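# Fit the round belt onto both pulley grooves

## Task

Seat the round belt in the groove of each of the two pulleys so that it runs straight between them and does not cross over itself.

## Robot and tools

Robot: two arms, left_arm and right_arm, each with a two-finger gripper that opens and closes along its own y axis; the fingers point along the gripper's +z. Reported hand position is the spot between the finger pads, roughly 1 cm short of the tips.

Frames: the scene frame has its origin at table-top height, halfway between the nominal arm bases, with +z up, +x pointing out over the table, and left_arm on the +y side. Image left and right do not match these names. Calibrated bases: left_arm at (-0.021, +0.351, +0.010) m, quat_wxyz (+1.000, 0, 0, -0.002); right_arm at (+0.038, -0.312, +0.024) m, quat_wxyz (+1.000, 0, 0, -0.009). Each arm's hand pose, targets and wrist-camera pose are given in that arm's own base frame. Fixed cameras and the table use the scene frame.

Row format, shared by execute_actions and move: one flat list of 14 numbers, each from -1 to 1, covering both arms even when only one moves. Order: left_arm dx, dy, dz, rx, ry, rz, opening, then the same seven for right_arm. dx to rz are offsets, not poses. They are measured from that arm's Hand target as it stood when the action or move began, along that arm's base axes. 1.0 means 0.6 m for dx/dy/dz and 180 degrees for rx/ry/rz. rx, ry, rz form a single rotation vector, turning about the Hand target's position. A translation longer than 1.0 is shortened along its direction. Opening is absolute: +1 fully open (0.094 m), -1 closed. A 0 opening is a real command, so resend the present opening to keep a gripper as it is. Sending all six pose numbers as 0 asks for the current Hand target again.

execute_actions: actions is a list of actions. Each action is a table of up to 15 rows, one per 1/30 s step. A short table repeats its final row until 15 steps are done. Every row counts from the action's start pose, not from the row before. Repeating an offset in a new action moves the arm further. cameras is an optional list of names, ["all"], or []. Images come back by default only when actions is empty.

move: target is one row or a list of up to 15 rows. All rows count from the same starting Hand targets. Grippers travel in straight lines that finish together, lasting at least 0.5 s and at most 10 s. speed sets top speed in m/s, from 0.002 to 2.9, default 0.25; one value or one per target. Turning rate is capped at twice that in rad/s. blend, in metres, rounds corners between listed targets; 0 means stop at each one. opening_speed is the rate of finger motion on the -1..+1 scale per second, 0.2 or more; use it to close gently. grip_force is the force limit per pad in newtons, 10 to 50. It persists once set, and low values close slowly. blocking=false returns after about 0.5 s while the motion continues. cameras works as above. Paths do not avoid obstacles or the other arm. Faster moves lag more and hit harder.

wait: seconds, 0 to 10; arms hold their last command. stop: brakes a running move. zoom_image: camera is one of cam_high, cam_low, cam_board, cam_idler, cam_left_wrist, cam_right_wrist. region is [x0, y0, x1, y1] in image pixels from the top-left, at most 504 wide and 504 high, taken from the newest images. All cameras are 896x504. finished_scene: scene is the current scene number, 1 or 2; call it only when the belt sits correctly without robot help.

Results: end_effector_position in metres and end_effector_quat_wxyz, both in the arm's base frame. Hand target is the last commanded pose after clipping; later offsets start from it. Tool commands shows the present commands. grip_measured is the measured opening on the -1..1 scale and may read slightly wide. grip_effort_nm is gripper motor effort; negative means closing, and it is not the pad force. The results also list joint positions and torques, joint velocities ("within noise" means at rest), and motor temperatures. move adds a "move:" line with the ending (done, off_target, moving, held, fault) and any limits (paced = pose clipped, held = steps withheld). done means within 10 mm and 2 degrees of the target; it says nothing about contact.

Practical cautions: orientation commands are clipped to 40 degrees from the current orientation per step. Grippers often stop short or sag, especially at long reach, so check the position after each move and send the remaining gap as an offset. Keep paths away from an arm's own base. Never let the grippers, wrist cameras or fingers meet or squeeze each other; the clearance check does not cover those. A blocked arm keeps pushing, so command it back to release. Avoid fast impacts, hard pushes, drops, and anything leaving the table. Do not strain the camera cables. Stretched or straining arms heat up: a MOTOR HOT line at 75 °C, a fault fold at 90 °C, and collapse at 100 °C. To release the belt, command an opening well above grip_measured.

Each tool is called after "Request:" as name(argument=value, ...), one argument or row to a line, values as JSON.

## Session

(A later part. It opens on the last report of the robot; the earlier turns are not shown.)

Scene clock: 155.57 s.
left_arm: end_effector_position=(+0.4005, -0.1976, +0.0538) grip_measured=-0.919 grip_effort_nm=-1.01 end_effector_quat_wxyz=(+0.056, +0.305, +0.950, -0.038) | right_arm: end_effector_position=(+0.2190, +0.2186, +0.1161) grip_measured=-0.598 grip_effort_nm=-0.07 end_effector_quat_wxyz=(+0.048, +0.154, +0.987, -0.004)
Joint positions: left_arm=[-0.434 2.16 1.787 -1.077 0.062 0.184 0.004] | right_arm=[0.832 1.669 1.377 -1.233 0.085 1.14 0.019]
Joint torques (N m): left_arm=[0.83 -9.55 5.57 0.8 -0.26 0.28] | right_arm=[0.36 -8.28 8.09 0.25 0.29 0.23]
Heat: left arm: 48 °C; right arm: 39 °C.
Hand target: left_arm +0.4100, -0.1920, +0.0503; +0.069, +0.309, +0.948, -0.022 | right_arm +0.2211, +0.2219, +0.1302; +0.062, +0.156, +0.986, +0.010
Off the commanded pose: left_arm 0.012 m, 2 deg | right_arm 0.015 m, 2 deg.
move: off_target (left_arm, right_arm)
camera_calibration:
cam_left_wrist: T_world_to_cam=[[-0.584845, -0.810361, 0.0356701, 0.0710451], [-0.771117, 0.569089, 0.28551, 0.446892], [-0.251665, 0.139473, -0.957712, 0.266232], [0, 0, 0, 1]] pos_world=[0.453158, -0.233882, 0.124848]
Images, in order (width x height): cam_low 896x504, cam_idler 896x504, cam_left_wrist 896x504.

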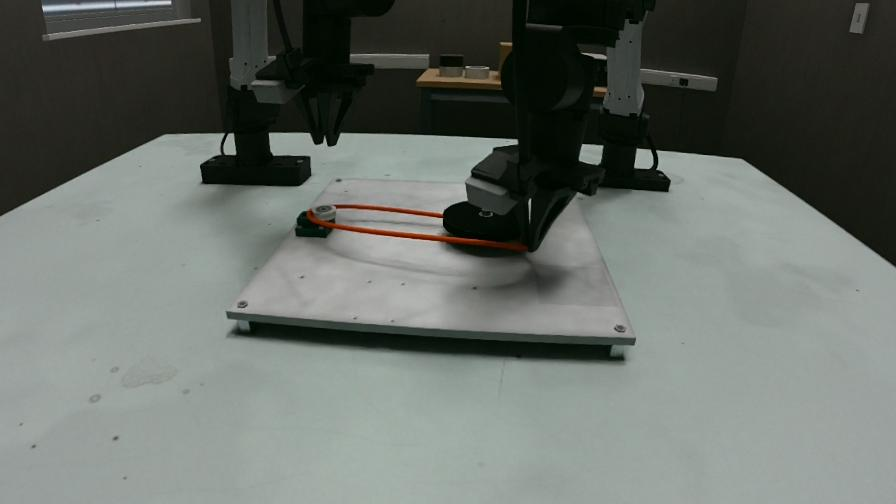

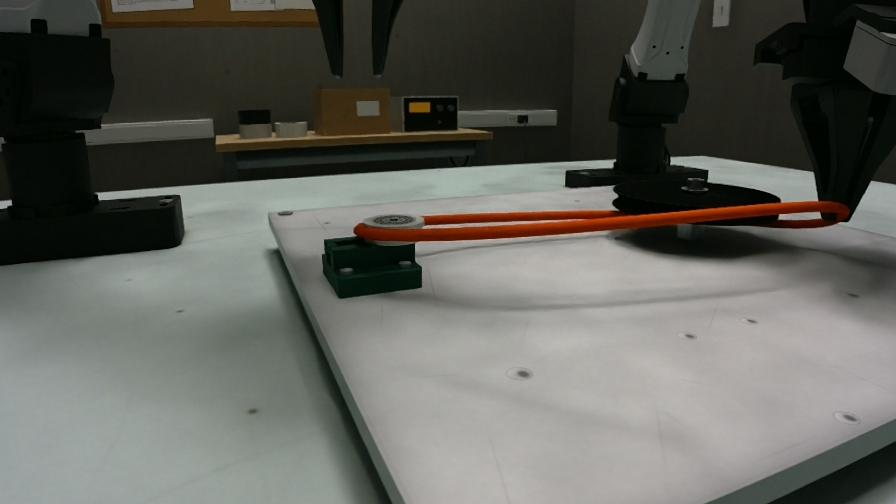

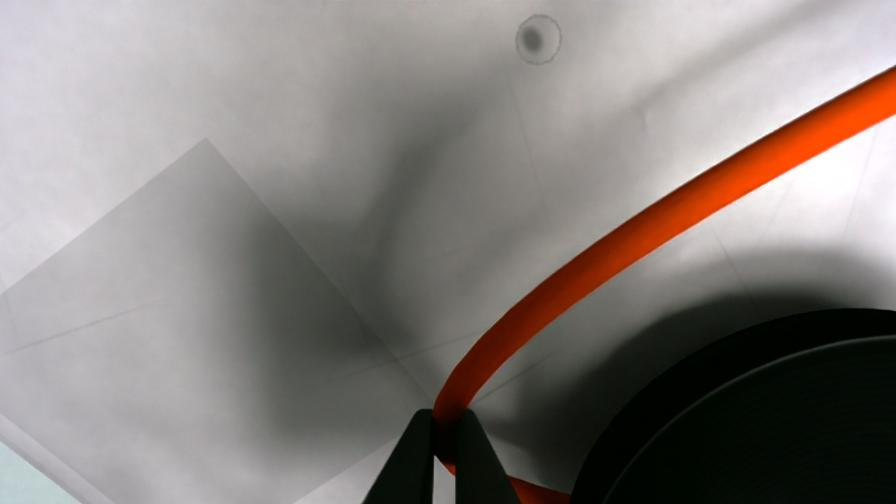

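Request:
move(
  target=[
    [0,0.0,-0.018,0,0,0,-0.95,0,0,0,0,0,0,-0.6],
    [-0.02,-0.015,-0.018,0,0,0,-0.95,0,0,0,0,0,0,-0.6],
  ],
  speed=0.04,
  cameras=["cam_idler","cam_low","cam_left_wrist"],
)

Request:
zoom_image(
  camera="cam_idler",
  region=[580, 140, 880, 260],
)

Request:
zoom_image(
  camera="cam_low",
  region=[280, 160, 600, 290],
)

Scene clock: 157.77 s.
left_arm: end_effector_position=(+0.3988, -0.2034, +0.0367) grip_measured=-0.919 grip_effort_nm=-1.01 end_effector_quat_wxyz=(+0.061, +0.312, +0.948, -0.034) | right_arm: end_effector_position=(+0.2190, +0.2186, +0.1161) grip_measured=-0.598 grip_effort_nm=-0.07 end_effector_quat_wxyz=(+0.048, +0.154, +0.987, -0.004)
Joint positions: left_arm=[-0.452 2.167 1.728 -1.002 0.051 0.18 0.004] | right_arm=[0.832 1.669 1.377 -1.233 0.085 1.14 0.019]
Joint torques (N m): left_arm=[-0.46 -11.84 4.04 0.65 -0.19 0] | right_arm=[0.36 -8.44 8.13 0.24 0.25 0.21]
Heat: left arm: 48 °C; right arm: 40 °C.
Hand target: left_arm +0.3981, -0.2011, +0.0397; +0.069, +0.309, +0.948, -0.022 | right_arm +0.2211, +0.2219, +0.1302; +0.062, +0.156, +0.986, +0.010
Off the commanded pose: left_arm 0.004 m, 2 deg | right_arm 0.015 m, 2 deg.
move: off_target (right_arm)
camera_calibration:
cam_left_wrist: T_world_to_cam=[[-0.595174, -0.803258, 0.0233524, 0.071945], [-0.76772, 0.576948, 0.278815, 0.454264], [-0.237433, 0.148015, -0.960061, 0.246422], [0, 0, 0, 1]] pos_world=[0.450076, -0.24077, 0.108244]
Images, in order (width x height): cam_low 896x504, cam_idler 896x504, cam_left_wrist 896x504.

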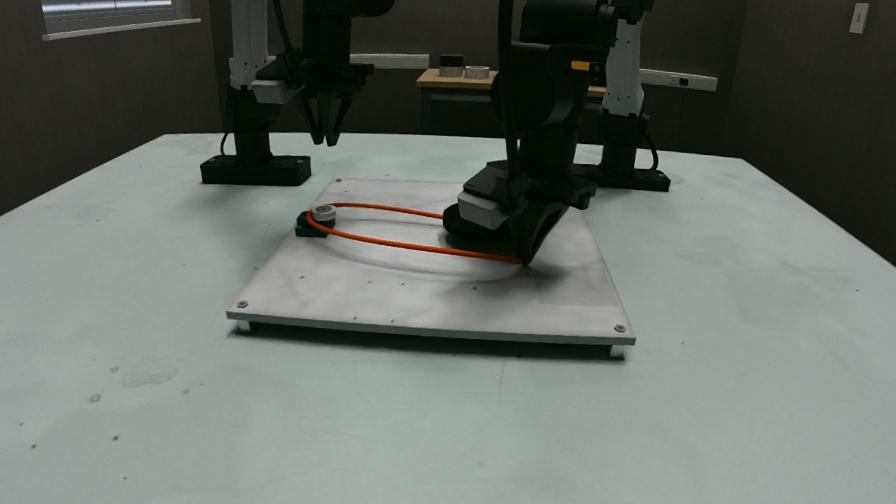

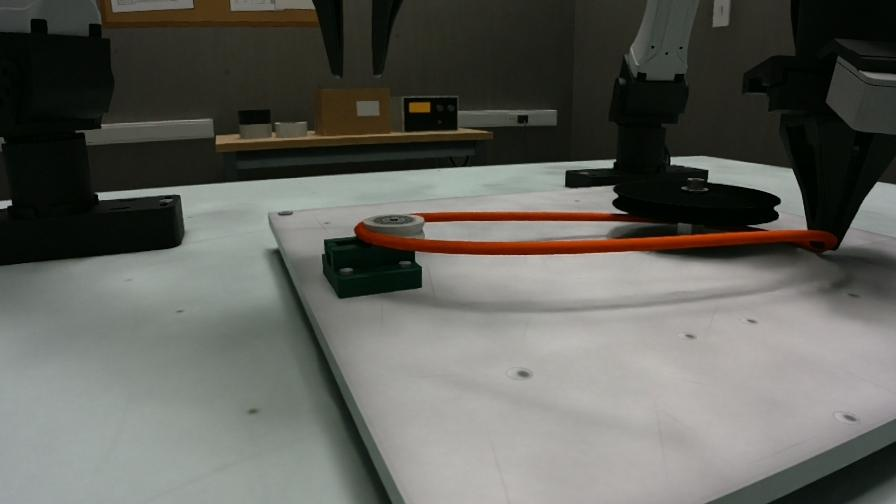

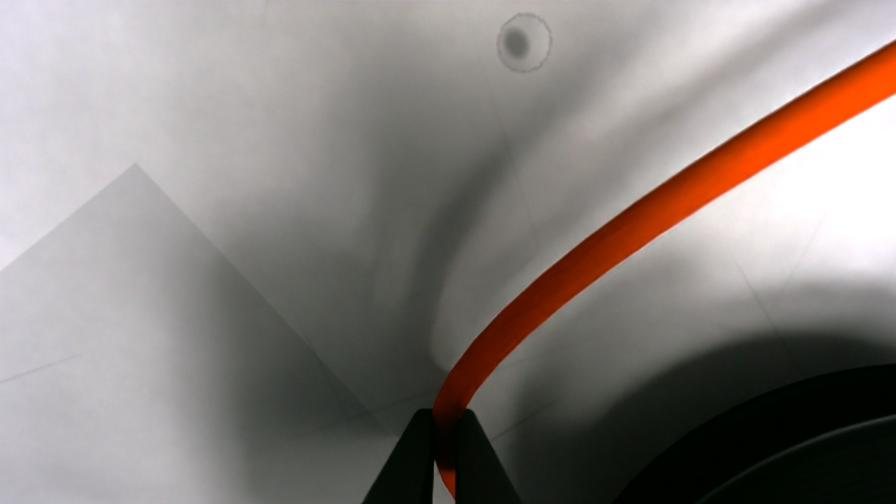

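Scaled by 1.680 from the camera's 896x504 image, which has a finer 1280x720 frame.

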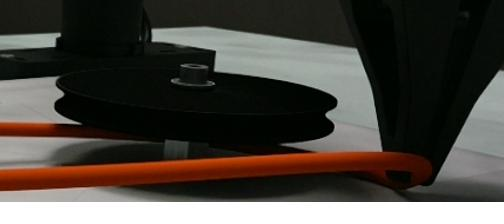

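Scaled by 1.575 from the camera's 896x504 image, which has a finer 1280x720 frame.

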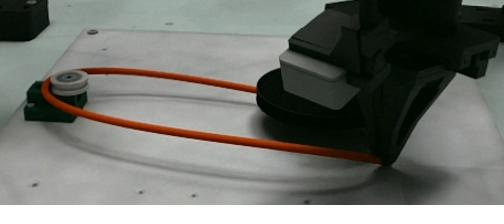

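Request:
move(
  target=[
    [0.005,0.012,0.03,0,0,0,-0.95,0,0,0,0,0,0,-0.6],
  ],
  speed=0.04,
  cameras=["cam_idler","cam_low","cam_left_wrist"],
)

Request:
zoom_image(
  camera="cam_idler",
  region=[580, 140, 880, 260],
)

Request:
zoom_image(
  camera="cam_low",
  region=[280, 160, 600, 290],
)

Scene clock: 159.23 s.
left_arm: end_effector_position=(+0.3975, -0.2027, +0.0380) grip_measured=-0.919 grip_effort_nm=-1.01 end_effector_quat_wxyz=(+0.059, +0.311, +0.948, -0.033) | right_arm: end_effector_position=(+0.2190, +0.2186, +0.1161) grip_measured=-0.598 grip_effort_nm=-0.07 end_effector_quat_wxyz=(+0.048, +0.154, +0.987, -0.004)
Joint positions: left_arm=[-0.452 2.163 1.728 -1.009 0.05 0.179 0.004] | right_arm=[0.832 1.669 1.377 -1.233 0.085 1.14 0.019]
Joint torques (N m): left_arm=[1.26 -12.82 7.91 0.11 -0.16 0.18] | right_arm=[0.36 -8.13 8.06 0.27 0.26 0.21]
Heat: left arm: 48 °C; right arm: 40 °C.
Hand target: left_arm +0.4011, -0.1939, +0.0576; +0.069, +0.308, +0.948, -0.022 | right_arm +0.2211, +0.2219, +0.1302; +0.062, +0.156, +0.986, +0.010
Off the commanded pose: left_arm 0.022 m, 2 deg | right_arm 0.015 m, 2 deg.
move: off_target (left_arm, right_arm)
camera_calibration:
cam_left_wrist: T_world_to_cam=[[-0.594453, -0.803792, 0.0233333, 0.0714364], [-0.767408, 0.575735, 0.282159, 0.451984], [-0.240231, 0.149824, -0.959084, 0.248719], [0, 0, 0, 1]] pos_world=[0.449072, -0.240067, 0.109344]
Images, in order (width x height): cam_low 896x504, cam_idler 896x504, cam_left_wrist 896x504.

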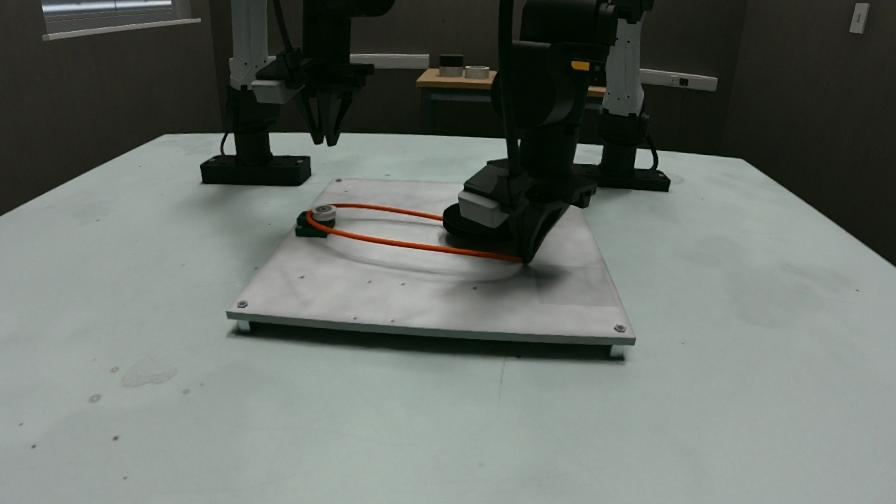

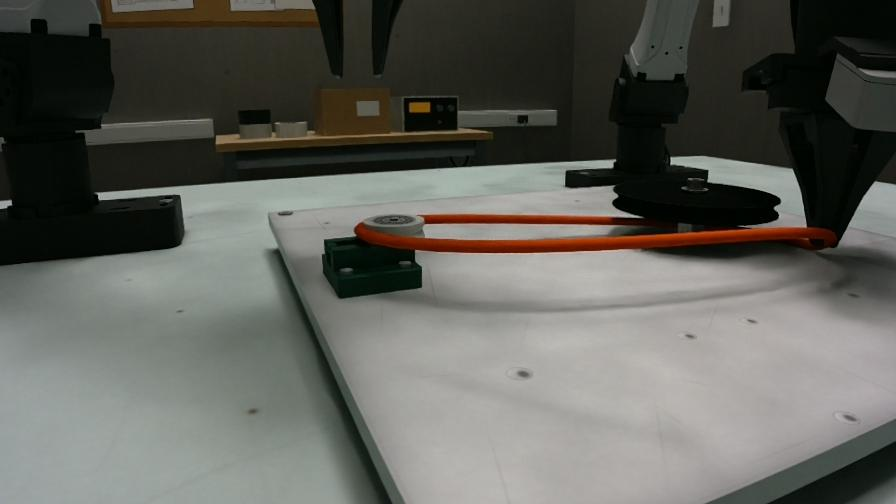

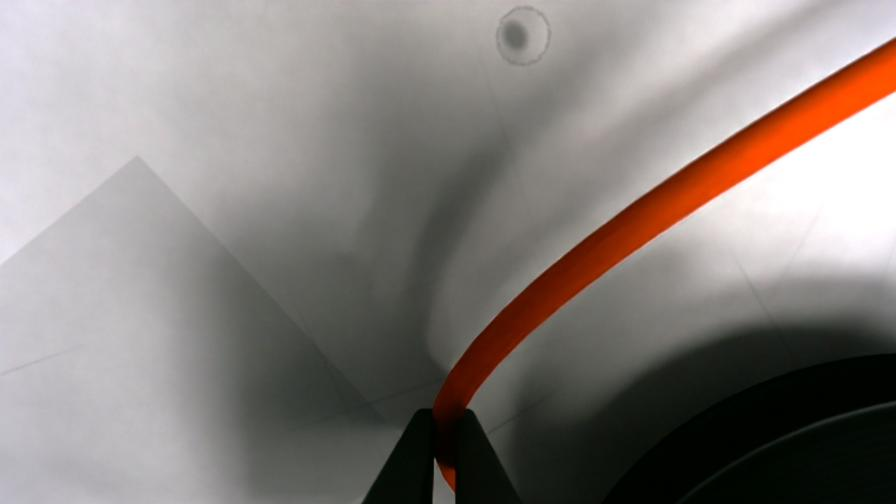

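Scaled by 1.680 from the camera's 896x504 image, which has a finer 1280x720 frame.

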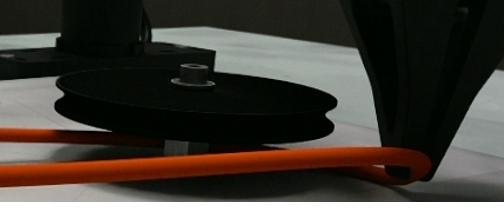

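Scaled by 1.575 from the camera's 896x504 image, which has a finer 1280x720 frame.

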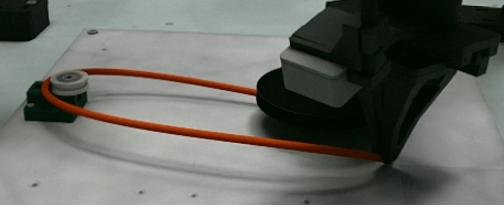

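Request:
move(
  target=[
    [0.0,0,0.012,0,0,0,-0.95,0,0,0,0,0,0,-0.6],
  ],
  speed=0.02,
)

Request:
move(
  target=[
    [0.0,0,0.008,0,0,0,-0.95,0,0,0,0,0,0,-0.6],
  ],
  speed=0.02,
  cameras=["cam_idler","cam_low"],
)

Request:
zoom_image(
  camera="cam_idler",
  region=[580, 140, 880, 260],
)

Scene clock: 160.83 s.
left_arm: end_effector_position=(+0.3919, -0.1999, +0.0408) grip_measured=-0.919 grip_effort_nm=-1.01 end_effector_quat_wxyz=(+0.045, +0.311, +0.949, -0.032) | right_arm: end_effector_position=(+0.2190, +0.2186, +0.1161) grip_measured=-0.598 grip_effort_nm=-0.07 end_effector_quat_wxyz=(+0.048, +0.154, +0.987, -0.004)
Joint positions: left_arm=[-0.452 2.163 1.742 -1.052 0.05 0.179 0.004] | right_arm=[0.832 1.669 1.377 -1.233 0.085 1.14 0.019]
Joint torques (N m): left_arm=[1.26 -13.19 8.49 0.23 -0.16 0.18] | right_arm=[0.42 -8.17 8.31 0.27 0.26 0.22]
Heat: left arm: 48 °C; right arm: 40 °C.
Hand target: left_arm +0.4010, -0.1939, +0.0648; +0.069, +0.308, +0.948, -0.022 | right_arm +0.2211, +0.2219, +0.1302; +0.062, +0.156, +0.986, +0.010
Off the commanded pose: left_arm 0.026 m, 3 deg | right_arm 0.015 m, 2 deg.
move: off_target (left_arm, right_arm)

Scene clock: 161.73 s.
left_arm: end_effector_position=(+0.3899, -0.1990, +0.0435) grip_measured=-0.919 grip_effort_nm=-1.01 end_effector_quat_wxyz=(+0.040, +0.311, +0.949, -0.031) | right_arm: end_effector_position=(+0.2190, +0.2186, +0.1161) grip_measured=-0.598 grip_effort_nm=-0.07 end_effector_quat_wxyz=(+0.048, +0.154, +0.987, -0.004)
Joint positions: left_arm=[-0.452 2.163 1.754 -1.075 0.05 0.179 0.004] | right_arm=[0.832 1.669 1.377 -1.233 0.085 1.14 0.019]
Joint velocities: left_arm=[within noise] | right_arm=[0.002 -0.022 -0.002 0.007 -0.051 -0.154 0]
Joint torques (N m): left_arm=[1.25 -13.44 8.68 0.27 -0.16 0.18] | right_arm=[0.31 -8.03 8.16 0.23 0.26 0.17]
Heat: left arm: 48 °C; right arm: 40 °C.
Hand target: left_arm +0.4010, -0.1939, +0.0696; +0.069, +0.308, +0.948, -0.022 | right_arm +0.2211, +0.2219, +0.1302; +0.062, +0.156, +0.986, +0.010
Off the commanded pose: left_arm 0.029 m, 3 deg | right_arm 0.015 m, 2 deg.
move: off_target (left_arm, right_arm)
Images, in order (width x height): cam_low 896x504, cam_idler 896x504.

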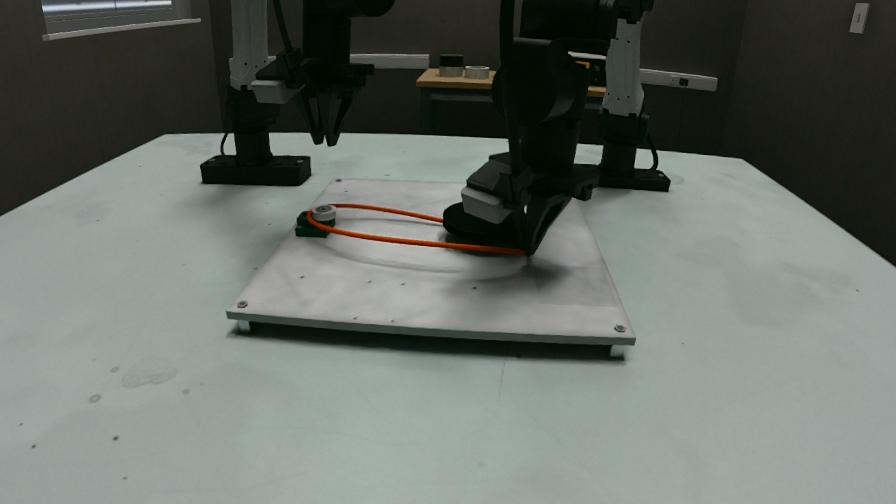

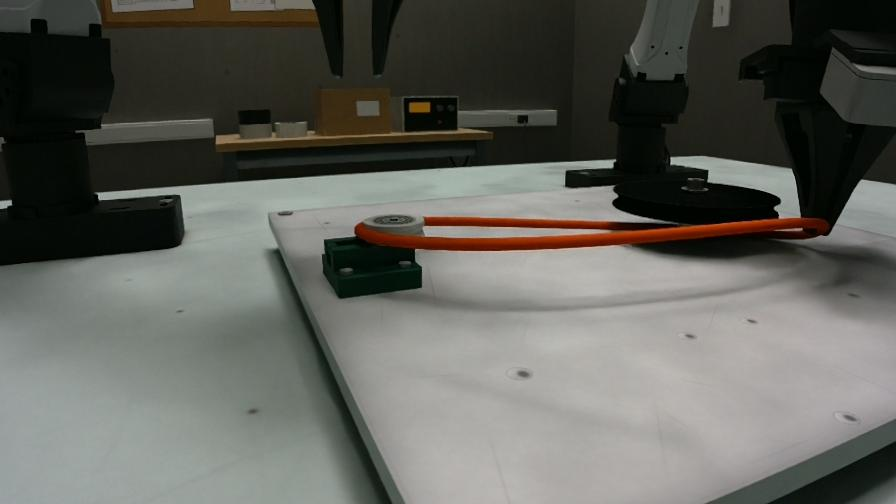

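Scaled by 1.680 from the camera's 896x504 image, which has a finer 1280x720 frame.

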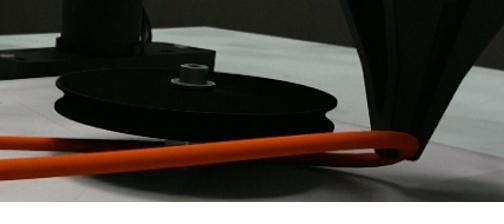

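Request:
move(
  target=[
    [0.012,0.004,0.012,0,0.03,0,-0.95,0,0,0,0,0,0,-0.6],
  ],
  speed=0.02,
  cameras=["cam_idler","cam_low","cam_left_wrist"],
)

Request:
zoom_image(
  camera="cam_idler",
  region=[580, 140, 880, 260],
)

Scene clock: 165.37 s.
left_arm: end_effector_position=(+0.3947, -0.1995, +0.0675) grip_measured=-0.919 grip_effort_nm=-1.01 end_effector_quat_wxyz=(+0.008, +0.310, +0.950, -0.044) | right_arm: end_effector_position=(+0.2190, +0.2186, +0.1161) grip_measured=-0.598 grip_effort_nm=-0.07 end_effector_quat_wxyz=(+0.048, +0.154, +0.987, -0.004)
Joint positions: left_arm=[-0.434 2.238 1.974 -1.281 0.086 0.197 0.004] | right_arm=[0.832 1.669 1.377 -1.233 0.085 1.14 0.019]
Joint torques (N m): left_arm=[2.24 -10.21 9.32 0.24 -0.08 0.27] | right_arm=[0.35 -8.16 8.14 0.24 0.26 0.21]
Heat: left arm: 48 °C; right arm: 40 °C.
Hand target: left_arm +0.4082, -0.1915, +0.0767; +0.024, +0.307, +0.951, -0.037 | right_arm +0.2211, +0.2219, +0.1302; +0.062, +0.156, +0.986, +0.010
Off the commanded pose: left_arm 0.018 m, 2 deg | right_arm 0.015 m, 2 deg.
move: off_target (left_arm, right_arm)
camera_calibration:
cam_left_wrist: T_world_to_cam=[[-0.591072, -0.803052, 0.0757711, 0.0668768], [-0.732119, 0.573538, 0.3675, 0.419529], [-0.338579, 0.161745, -0.926932, 0.314918], [0, 0, 0, 1]] pos_world=[0.453299, -0.237847, 0.132663]
Images, in order (width x height): cam_low 896x504, cam_idler 896x504, cam_left_wrist 896x504.

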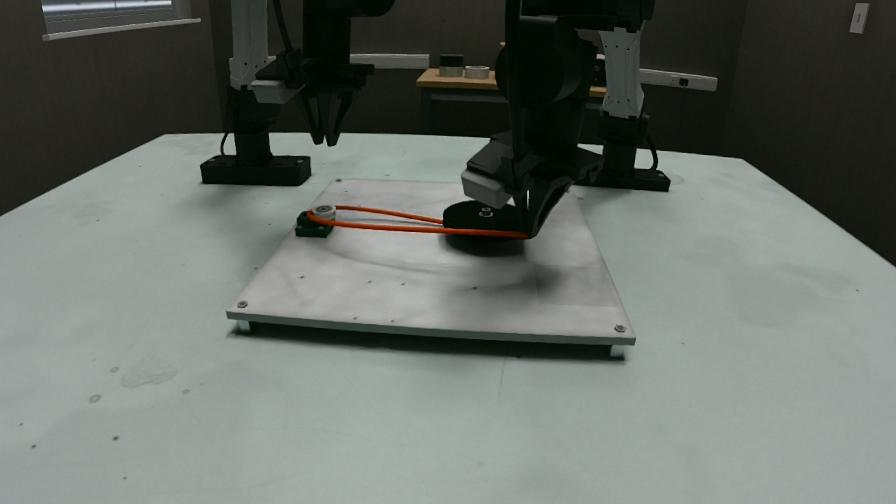

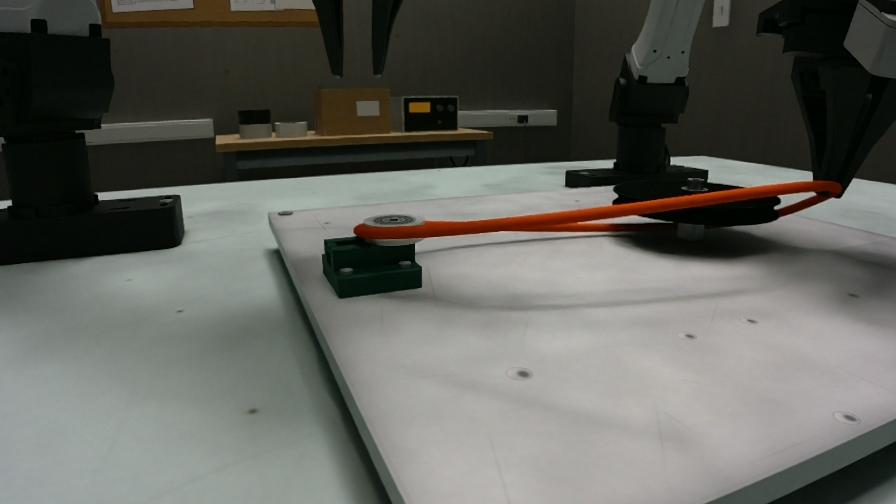

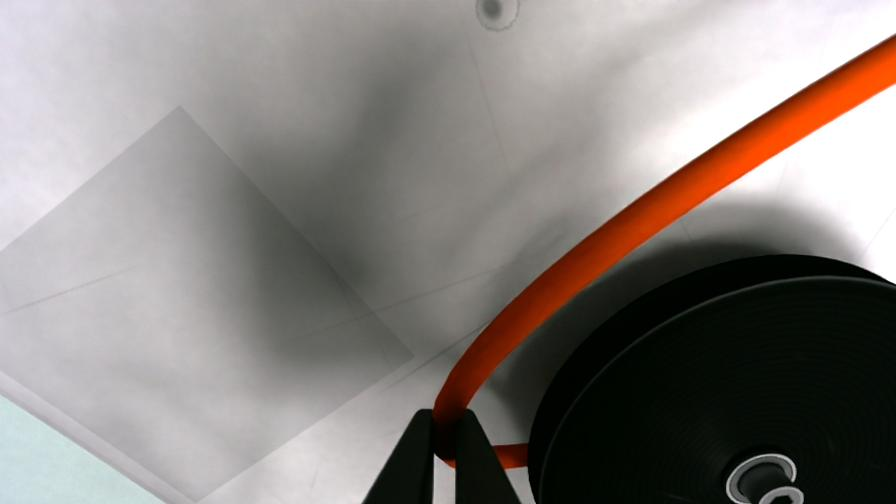

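Scaled by 1.680 from the camera's 896x504 image, which has a finer 1280x720 frame.

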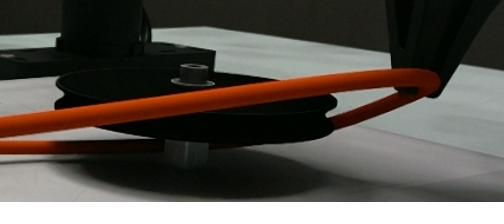

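Request:
move(
  target=[
    [0,0,-0.02,0,-0.02,0,-0.95,0,0,0,0,0,0,-0.6],
    [-0.02,0.03,-0.024,0,-0.03,0.1,-0.95,0,0,0,0,0,0,-0.6],
    [-0.098,0.035,-0.024,0,-0.03,0.2,-0.95,0,0,0,0,0,0,-0.6],
  ],
  speed=0.04,
  cameras=["cam_idler","cam_low","cam_board","cam_left_wrist"],
)

Request:
zoom_image(
  camera="cam_idler",
  region=[580, 140, 880, 260],
)

Request:
zoom_image(
  camera="cam_low",
  region=[280, 160, 600, 290],
)

Scene clock: 178.23 s.
left_arm: end_effector_position=(+0.3474, -0.1814, +0.0505) grip_measured=-0.919 grip_effort_nm=-1.01 end_effector_quat_wxyz=(+0.056, +0.010, +0.998, -0.033) | right_arm: end_effector_position=(+0.2190, +0.2186, +0.1161) grip_measured=-0.598 grip_effort_nm=-0.07 end_effector_quat_wxyz=(+0.048, +0.154, +0.987, -0.004)
Joint positions: left_arm=[-0.477 1.942 1.449 -0.949 0.009 -0.458 0.004] | right_arm=[0.832 1.669 1.377 -1.233 0.085 1.14 0.019]
Joint torques (N m): left_arm=[0.36 -11.99 4.78 0.44 -0.55 -0.06] | right_arm=[0.34 -8.38 8.05 0.25 0.26 0.18]
Motor temperatures (°C): left_arm=[27 52 36 31 26 25 29] | right_arm=[26 41 37 28 24 27 26]
Heat: left arm: 52 °C; right arm: 41 °C.
Hand target: left_arm +0.3495, -0.1704, +0.0623; +0.078, +0.000, +0.997, -0.013 | right_arm +0.2211, +0.2219, +0.1302; +0.062, +0.156, +0.986, +0.010
Off the commanded pose: left_arm 0.016 m, 4 deg | right_arm 0.015 m, 2 deg.
move: off_target (left_arm, right_arm)
camera_calibration:
cam_left_wrist: T_world_to_cam=[[-0.024481, -0.997811, 0.0614395, -0.176752], [-0.952299, 0.0419762, 0.302265, 0.364195], [-0.304182, -0.0511091, -0.951242, 0.230834], [0, 0, 0, 1]] pos_world=[0.412711, -0.179854, 0.120356]
Images, in order (width x height): cam_low 896x504, cam_board 896x504, cam_idler 896x504, cam_left_wrist 896x504.

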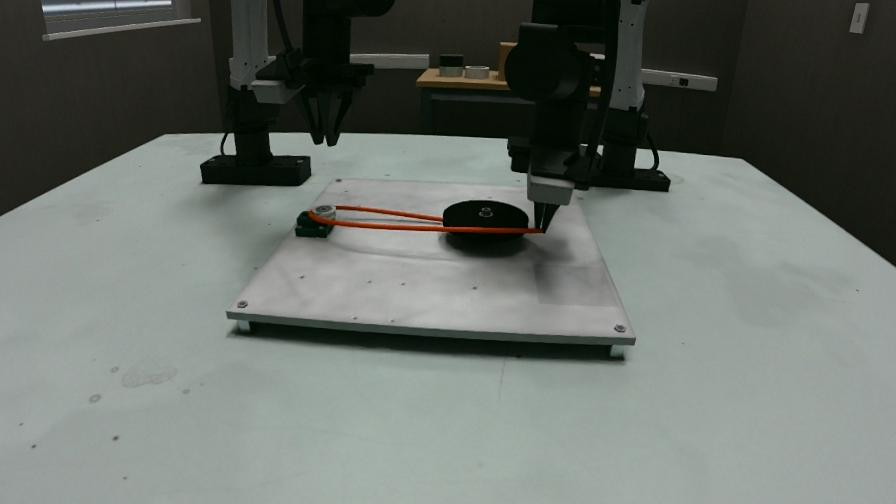

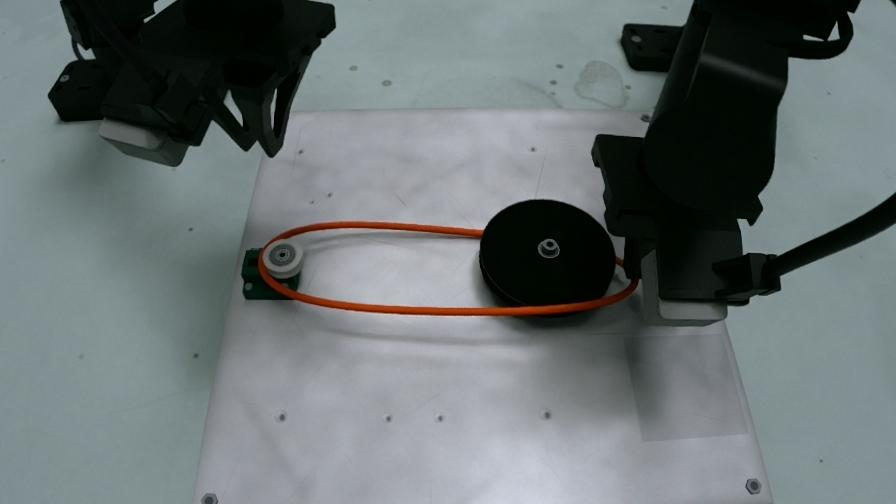

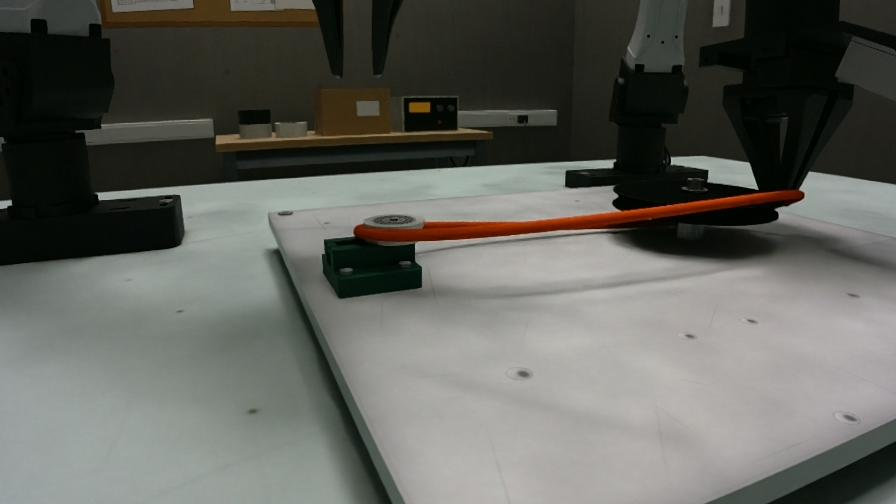

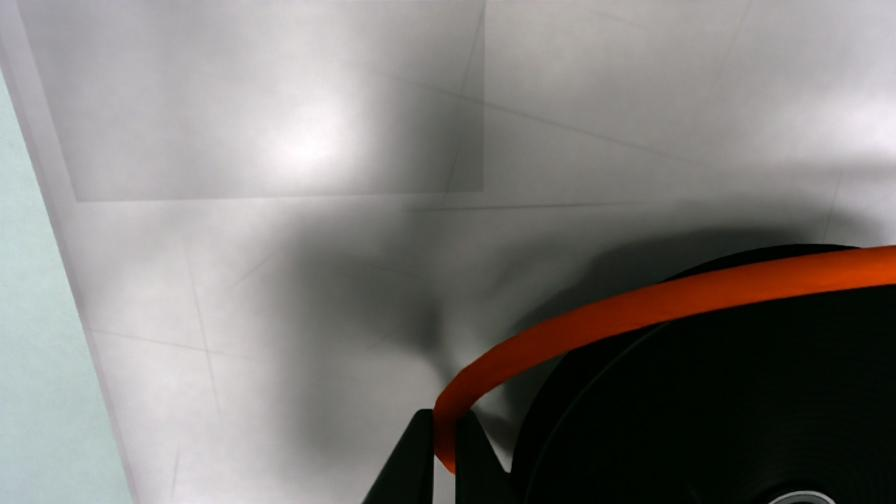

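Scaled by 1.680 from the camera's 896x504 image, which has a finer 1280x720 frame.

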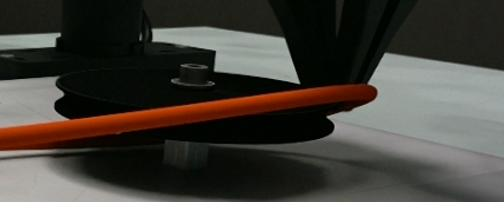

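Scaled by 1.575 from the camera's 896x504 image, which has a finer 1280x720 frame.

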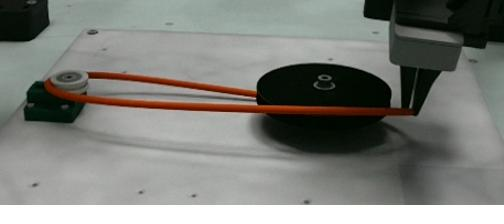

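Request:
move(
  target=[
    [0.01,0.01,-0.006,0,0.035,0,-0.95,0,0,0,0,0,0,-0.6],
  ],
  speed=0.03,
  cameras=["cam_idler","cam_low","cam_left_wrist"],
)

Request:
zoom_image(
  camera="cam_idler",
  region=[580, 140, 880, 260],
)

Request:
zoom_image(
  camera="cam_low",
  region=[400, 180, 580, 270],
)

Scene clock: 181.07 s.
left_arm: end_effector_position=(+0.3479, -0.1779, +0.0539) grip_measured=-0.919 grip_effort_nm=-1.01 end_effector_quat_wxyz=(+0.021, +0.007, +0.999, -0.031) | right_arm: end_effector_position=(+0.2190, +0.2186, +0.1161) grip_measured=-0.598 grip_effort_nm=-0.07 end_effector_quat_wxyz=(+0.048, +0.154, +0.987, -0.004)
Joint positions: left_arm=[-0.456 1.993 1.541 -1.054 0.038 -0.444 0.004] | right_arm=[0.832 1.669 1.377 -1.233 0.085 1.14 0.019]
Joint torques (N m): left_arm=[2.43 -8.2 8.51 0.08 -0.32 0.22] | right_arm=[0.57 -8.06 8.16 0.18 0.25 0.2]
Heat: left arm: 51 °C; right arm: 41 °C.
Hand target: left_arm +0.3555, -0.1644, +0.0588; +0.024, -0.001, +1.000, -0.013 | right_arm +0.2211, +0.2219, +0.1302; +0.062, +0.156, +0.986, +0.010
Off the commanded pose: left_arm 0.016 m, 2 deg | right_arm 0.015 m, 2 deg.
move: off_target (left_arm, right_arm)
camera_calibration:
cam_left_wrist: T_world_to_cam=[[-0.0154618, -0.998135, 0.0590534, -0.176483], [-0.928859, 0.0362, 0.36866, 0.350693], [-0.370111, -0.0491522, -0.927687, 0.25636], [0, 0, 0, 1]] pos_world=[0.417897, -0.176248, 0.118957]
Images, in order (width x height): cam_low 896x504, cam_idler 896x504, cam_left_wrist 896x504.

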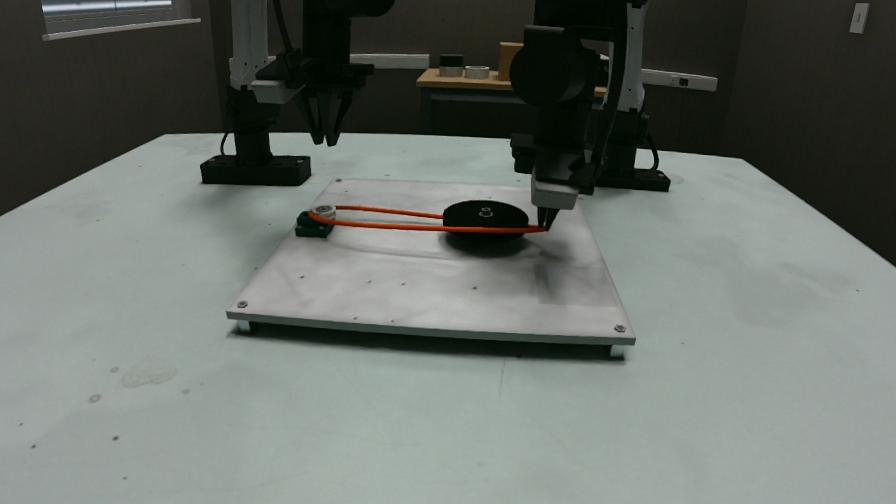

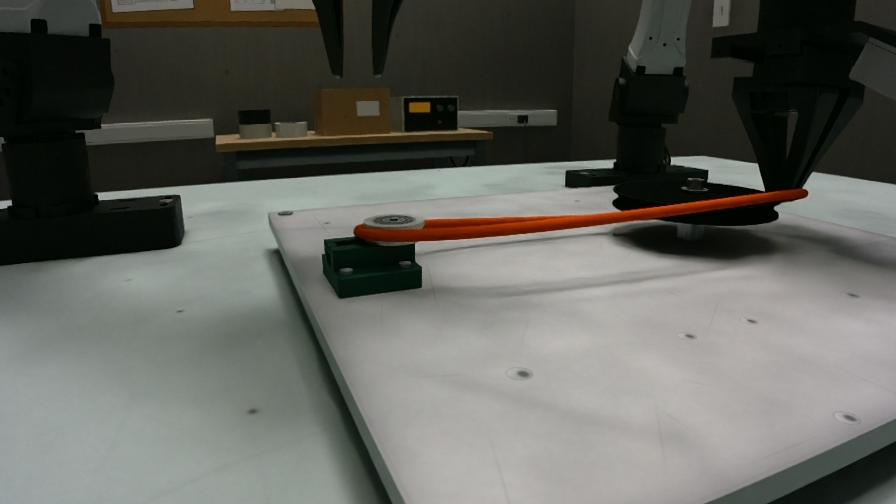

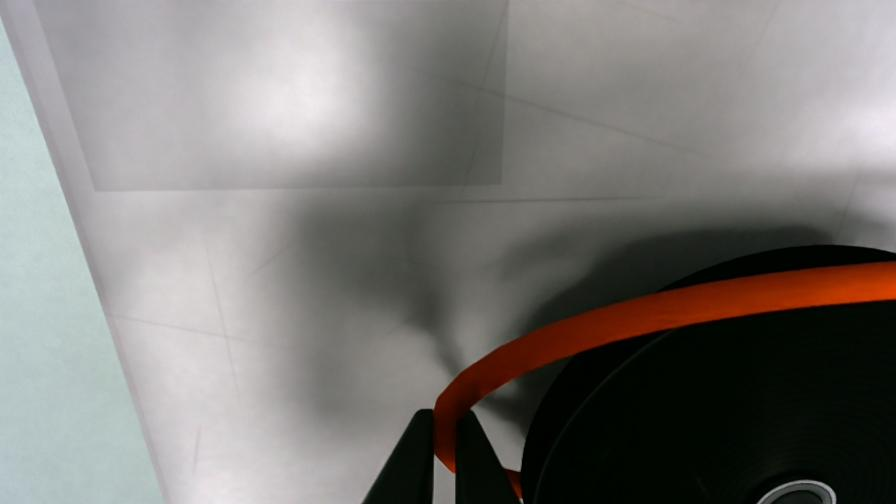

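Scaled by 1.680 from the camera's 896x504 image, which has a finer 1280x720 frame.

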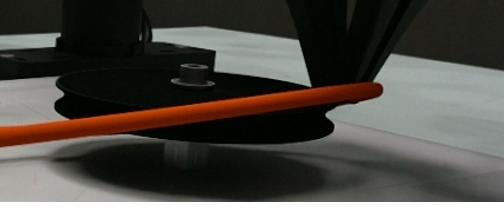

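Scaled by 2.800 from the camera's 896x504 image, which has a finer 1280x720 frame.

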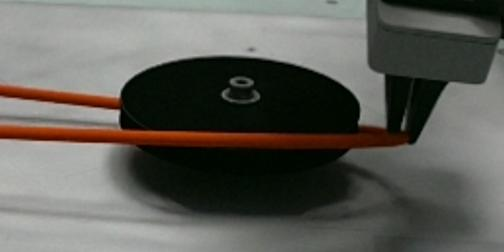

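Request:
move(
  target=[
    [0.0,-0.008,-0.017,0,0.01,0,-0.95,0,0,0,0,0,0,-0.6],
  ],
  speed=0.02,
  cameras=["cam_idler","cam_low","cam_left_wrist"],
)

Request:
zoom_image(
  camera="cam_idler",
  region=[580, 140, 880, 260],
)

Request:
zoom_image(
  camera="cam_low",
  region=[400, 180, 580, 270],
)

Scene clock: 182.90 s.
left_arm: end_effector_position=(+0.3486, -0.1799, +0.0437) grip_measured=-0.919 grip_effort_nm=-1.01 end_effector_quat_wxyz=(+0.005, +0.006, +1.000, -0.028) | right_arm: end_effector_position=(+0.2190, +0.2186, +0.1161) grip_measured=-0.598 grip_effort_nm=-0.07 end_effector_quat_wxyz=(+0.048, +0.154, +0.987, -0.004)
Joint positions: left_arm=[-0.456 2.036 1.564 -1.065 0.047 -0.444 0.004] | right_arm=[0.832 1.669 1.377 -1.233 0.085 1.14 0.019]
Joint torques (N m): left_arm=[1.94 -8.44 8.31 0.02 -0.25 0.15] | right_arm=[0.35 -8.21 8.05 0.23 0.25 0.19]
Heat: left arm: 51 °C; right arm: 41 °C.
Hand target: left_arm +0.3554, -0.1692, +0.0485; +0.008, -0.001, +1.000, -0.013 | right_arm +0.2211, +0.2219, +0.1302; +0.062, +0.156, +0.986, +0.010
Off the commanded pose: left_arm 0.014 m, 2 deg | right_arm 0.015 m, 2 deg.
move: off_target (left_arm, right_arm)
camera_calibration:
cam_left_wrist: T_world_to_cam=[[-0.0140779, -0.998464, 0.0535793, -0.178257], [-0.916956, 0.0342601, 0.397516, 0.349438], [-0.398741, -0.0435337, -0.91603, 0.257651], [0, 0, 0, 1]] pos_world=[0.420646, -0.178739, 0.106659]
Images, in order (width x height): cam_low 896x504, cam_idler 896x504, cam_left_wrist 896x504.

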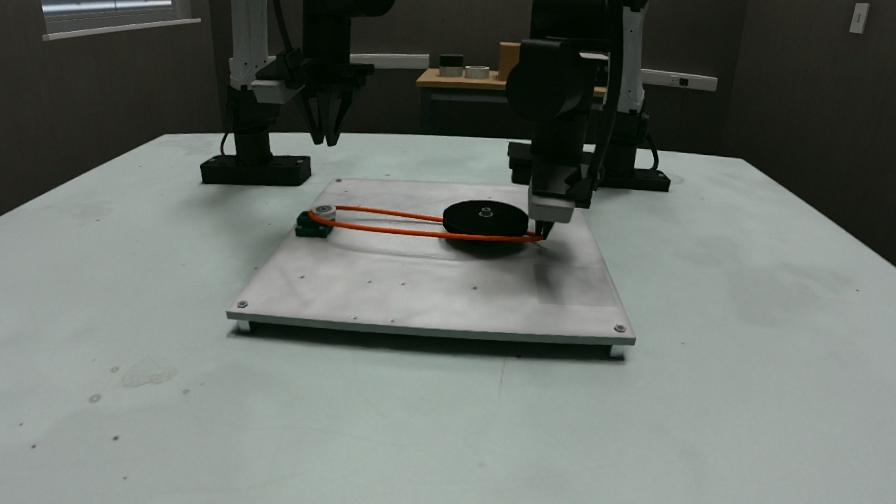

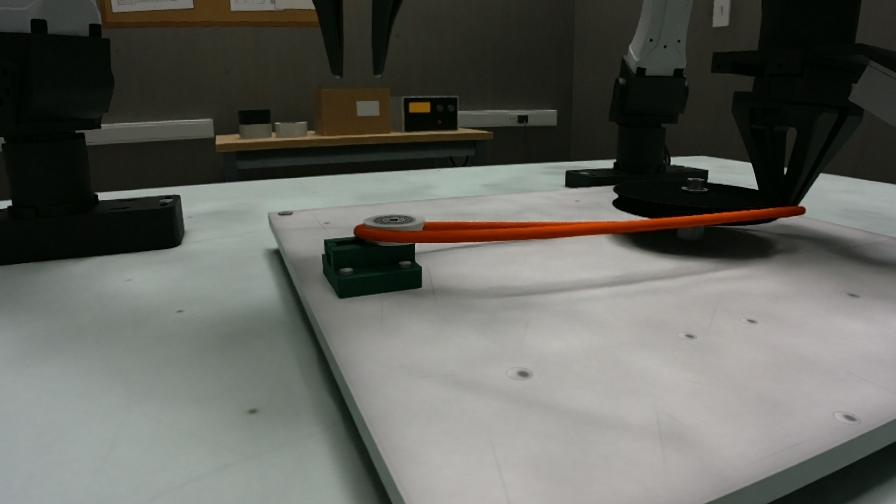

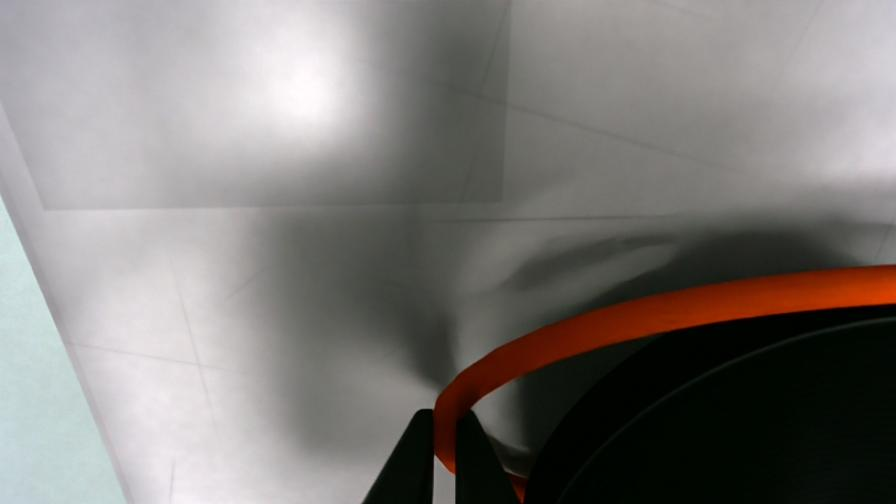

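Scaled by 1.680 from the camera's 896x504 image, which has a finer 1280x720 frame.

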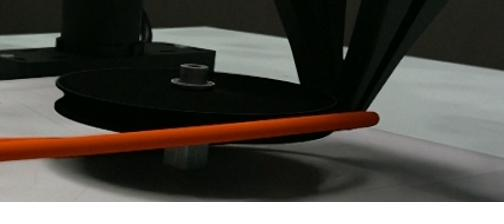

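Scaled by 2.800 from the camera's 896x504 image, which has a finer 1280x720 frame.

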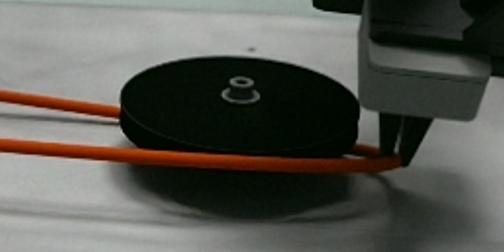

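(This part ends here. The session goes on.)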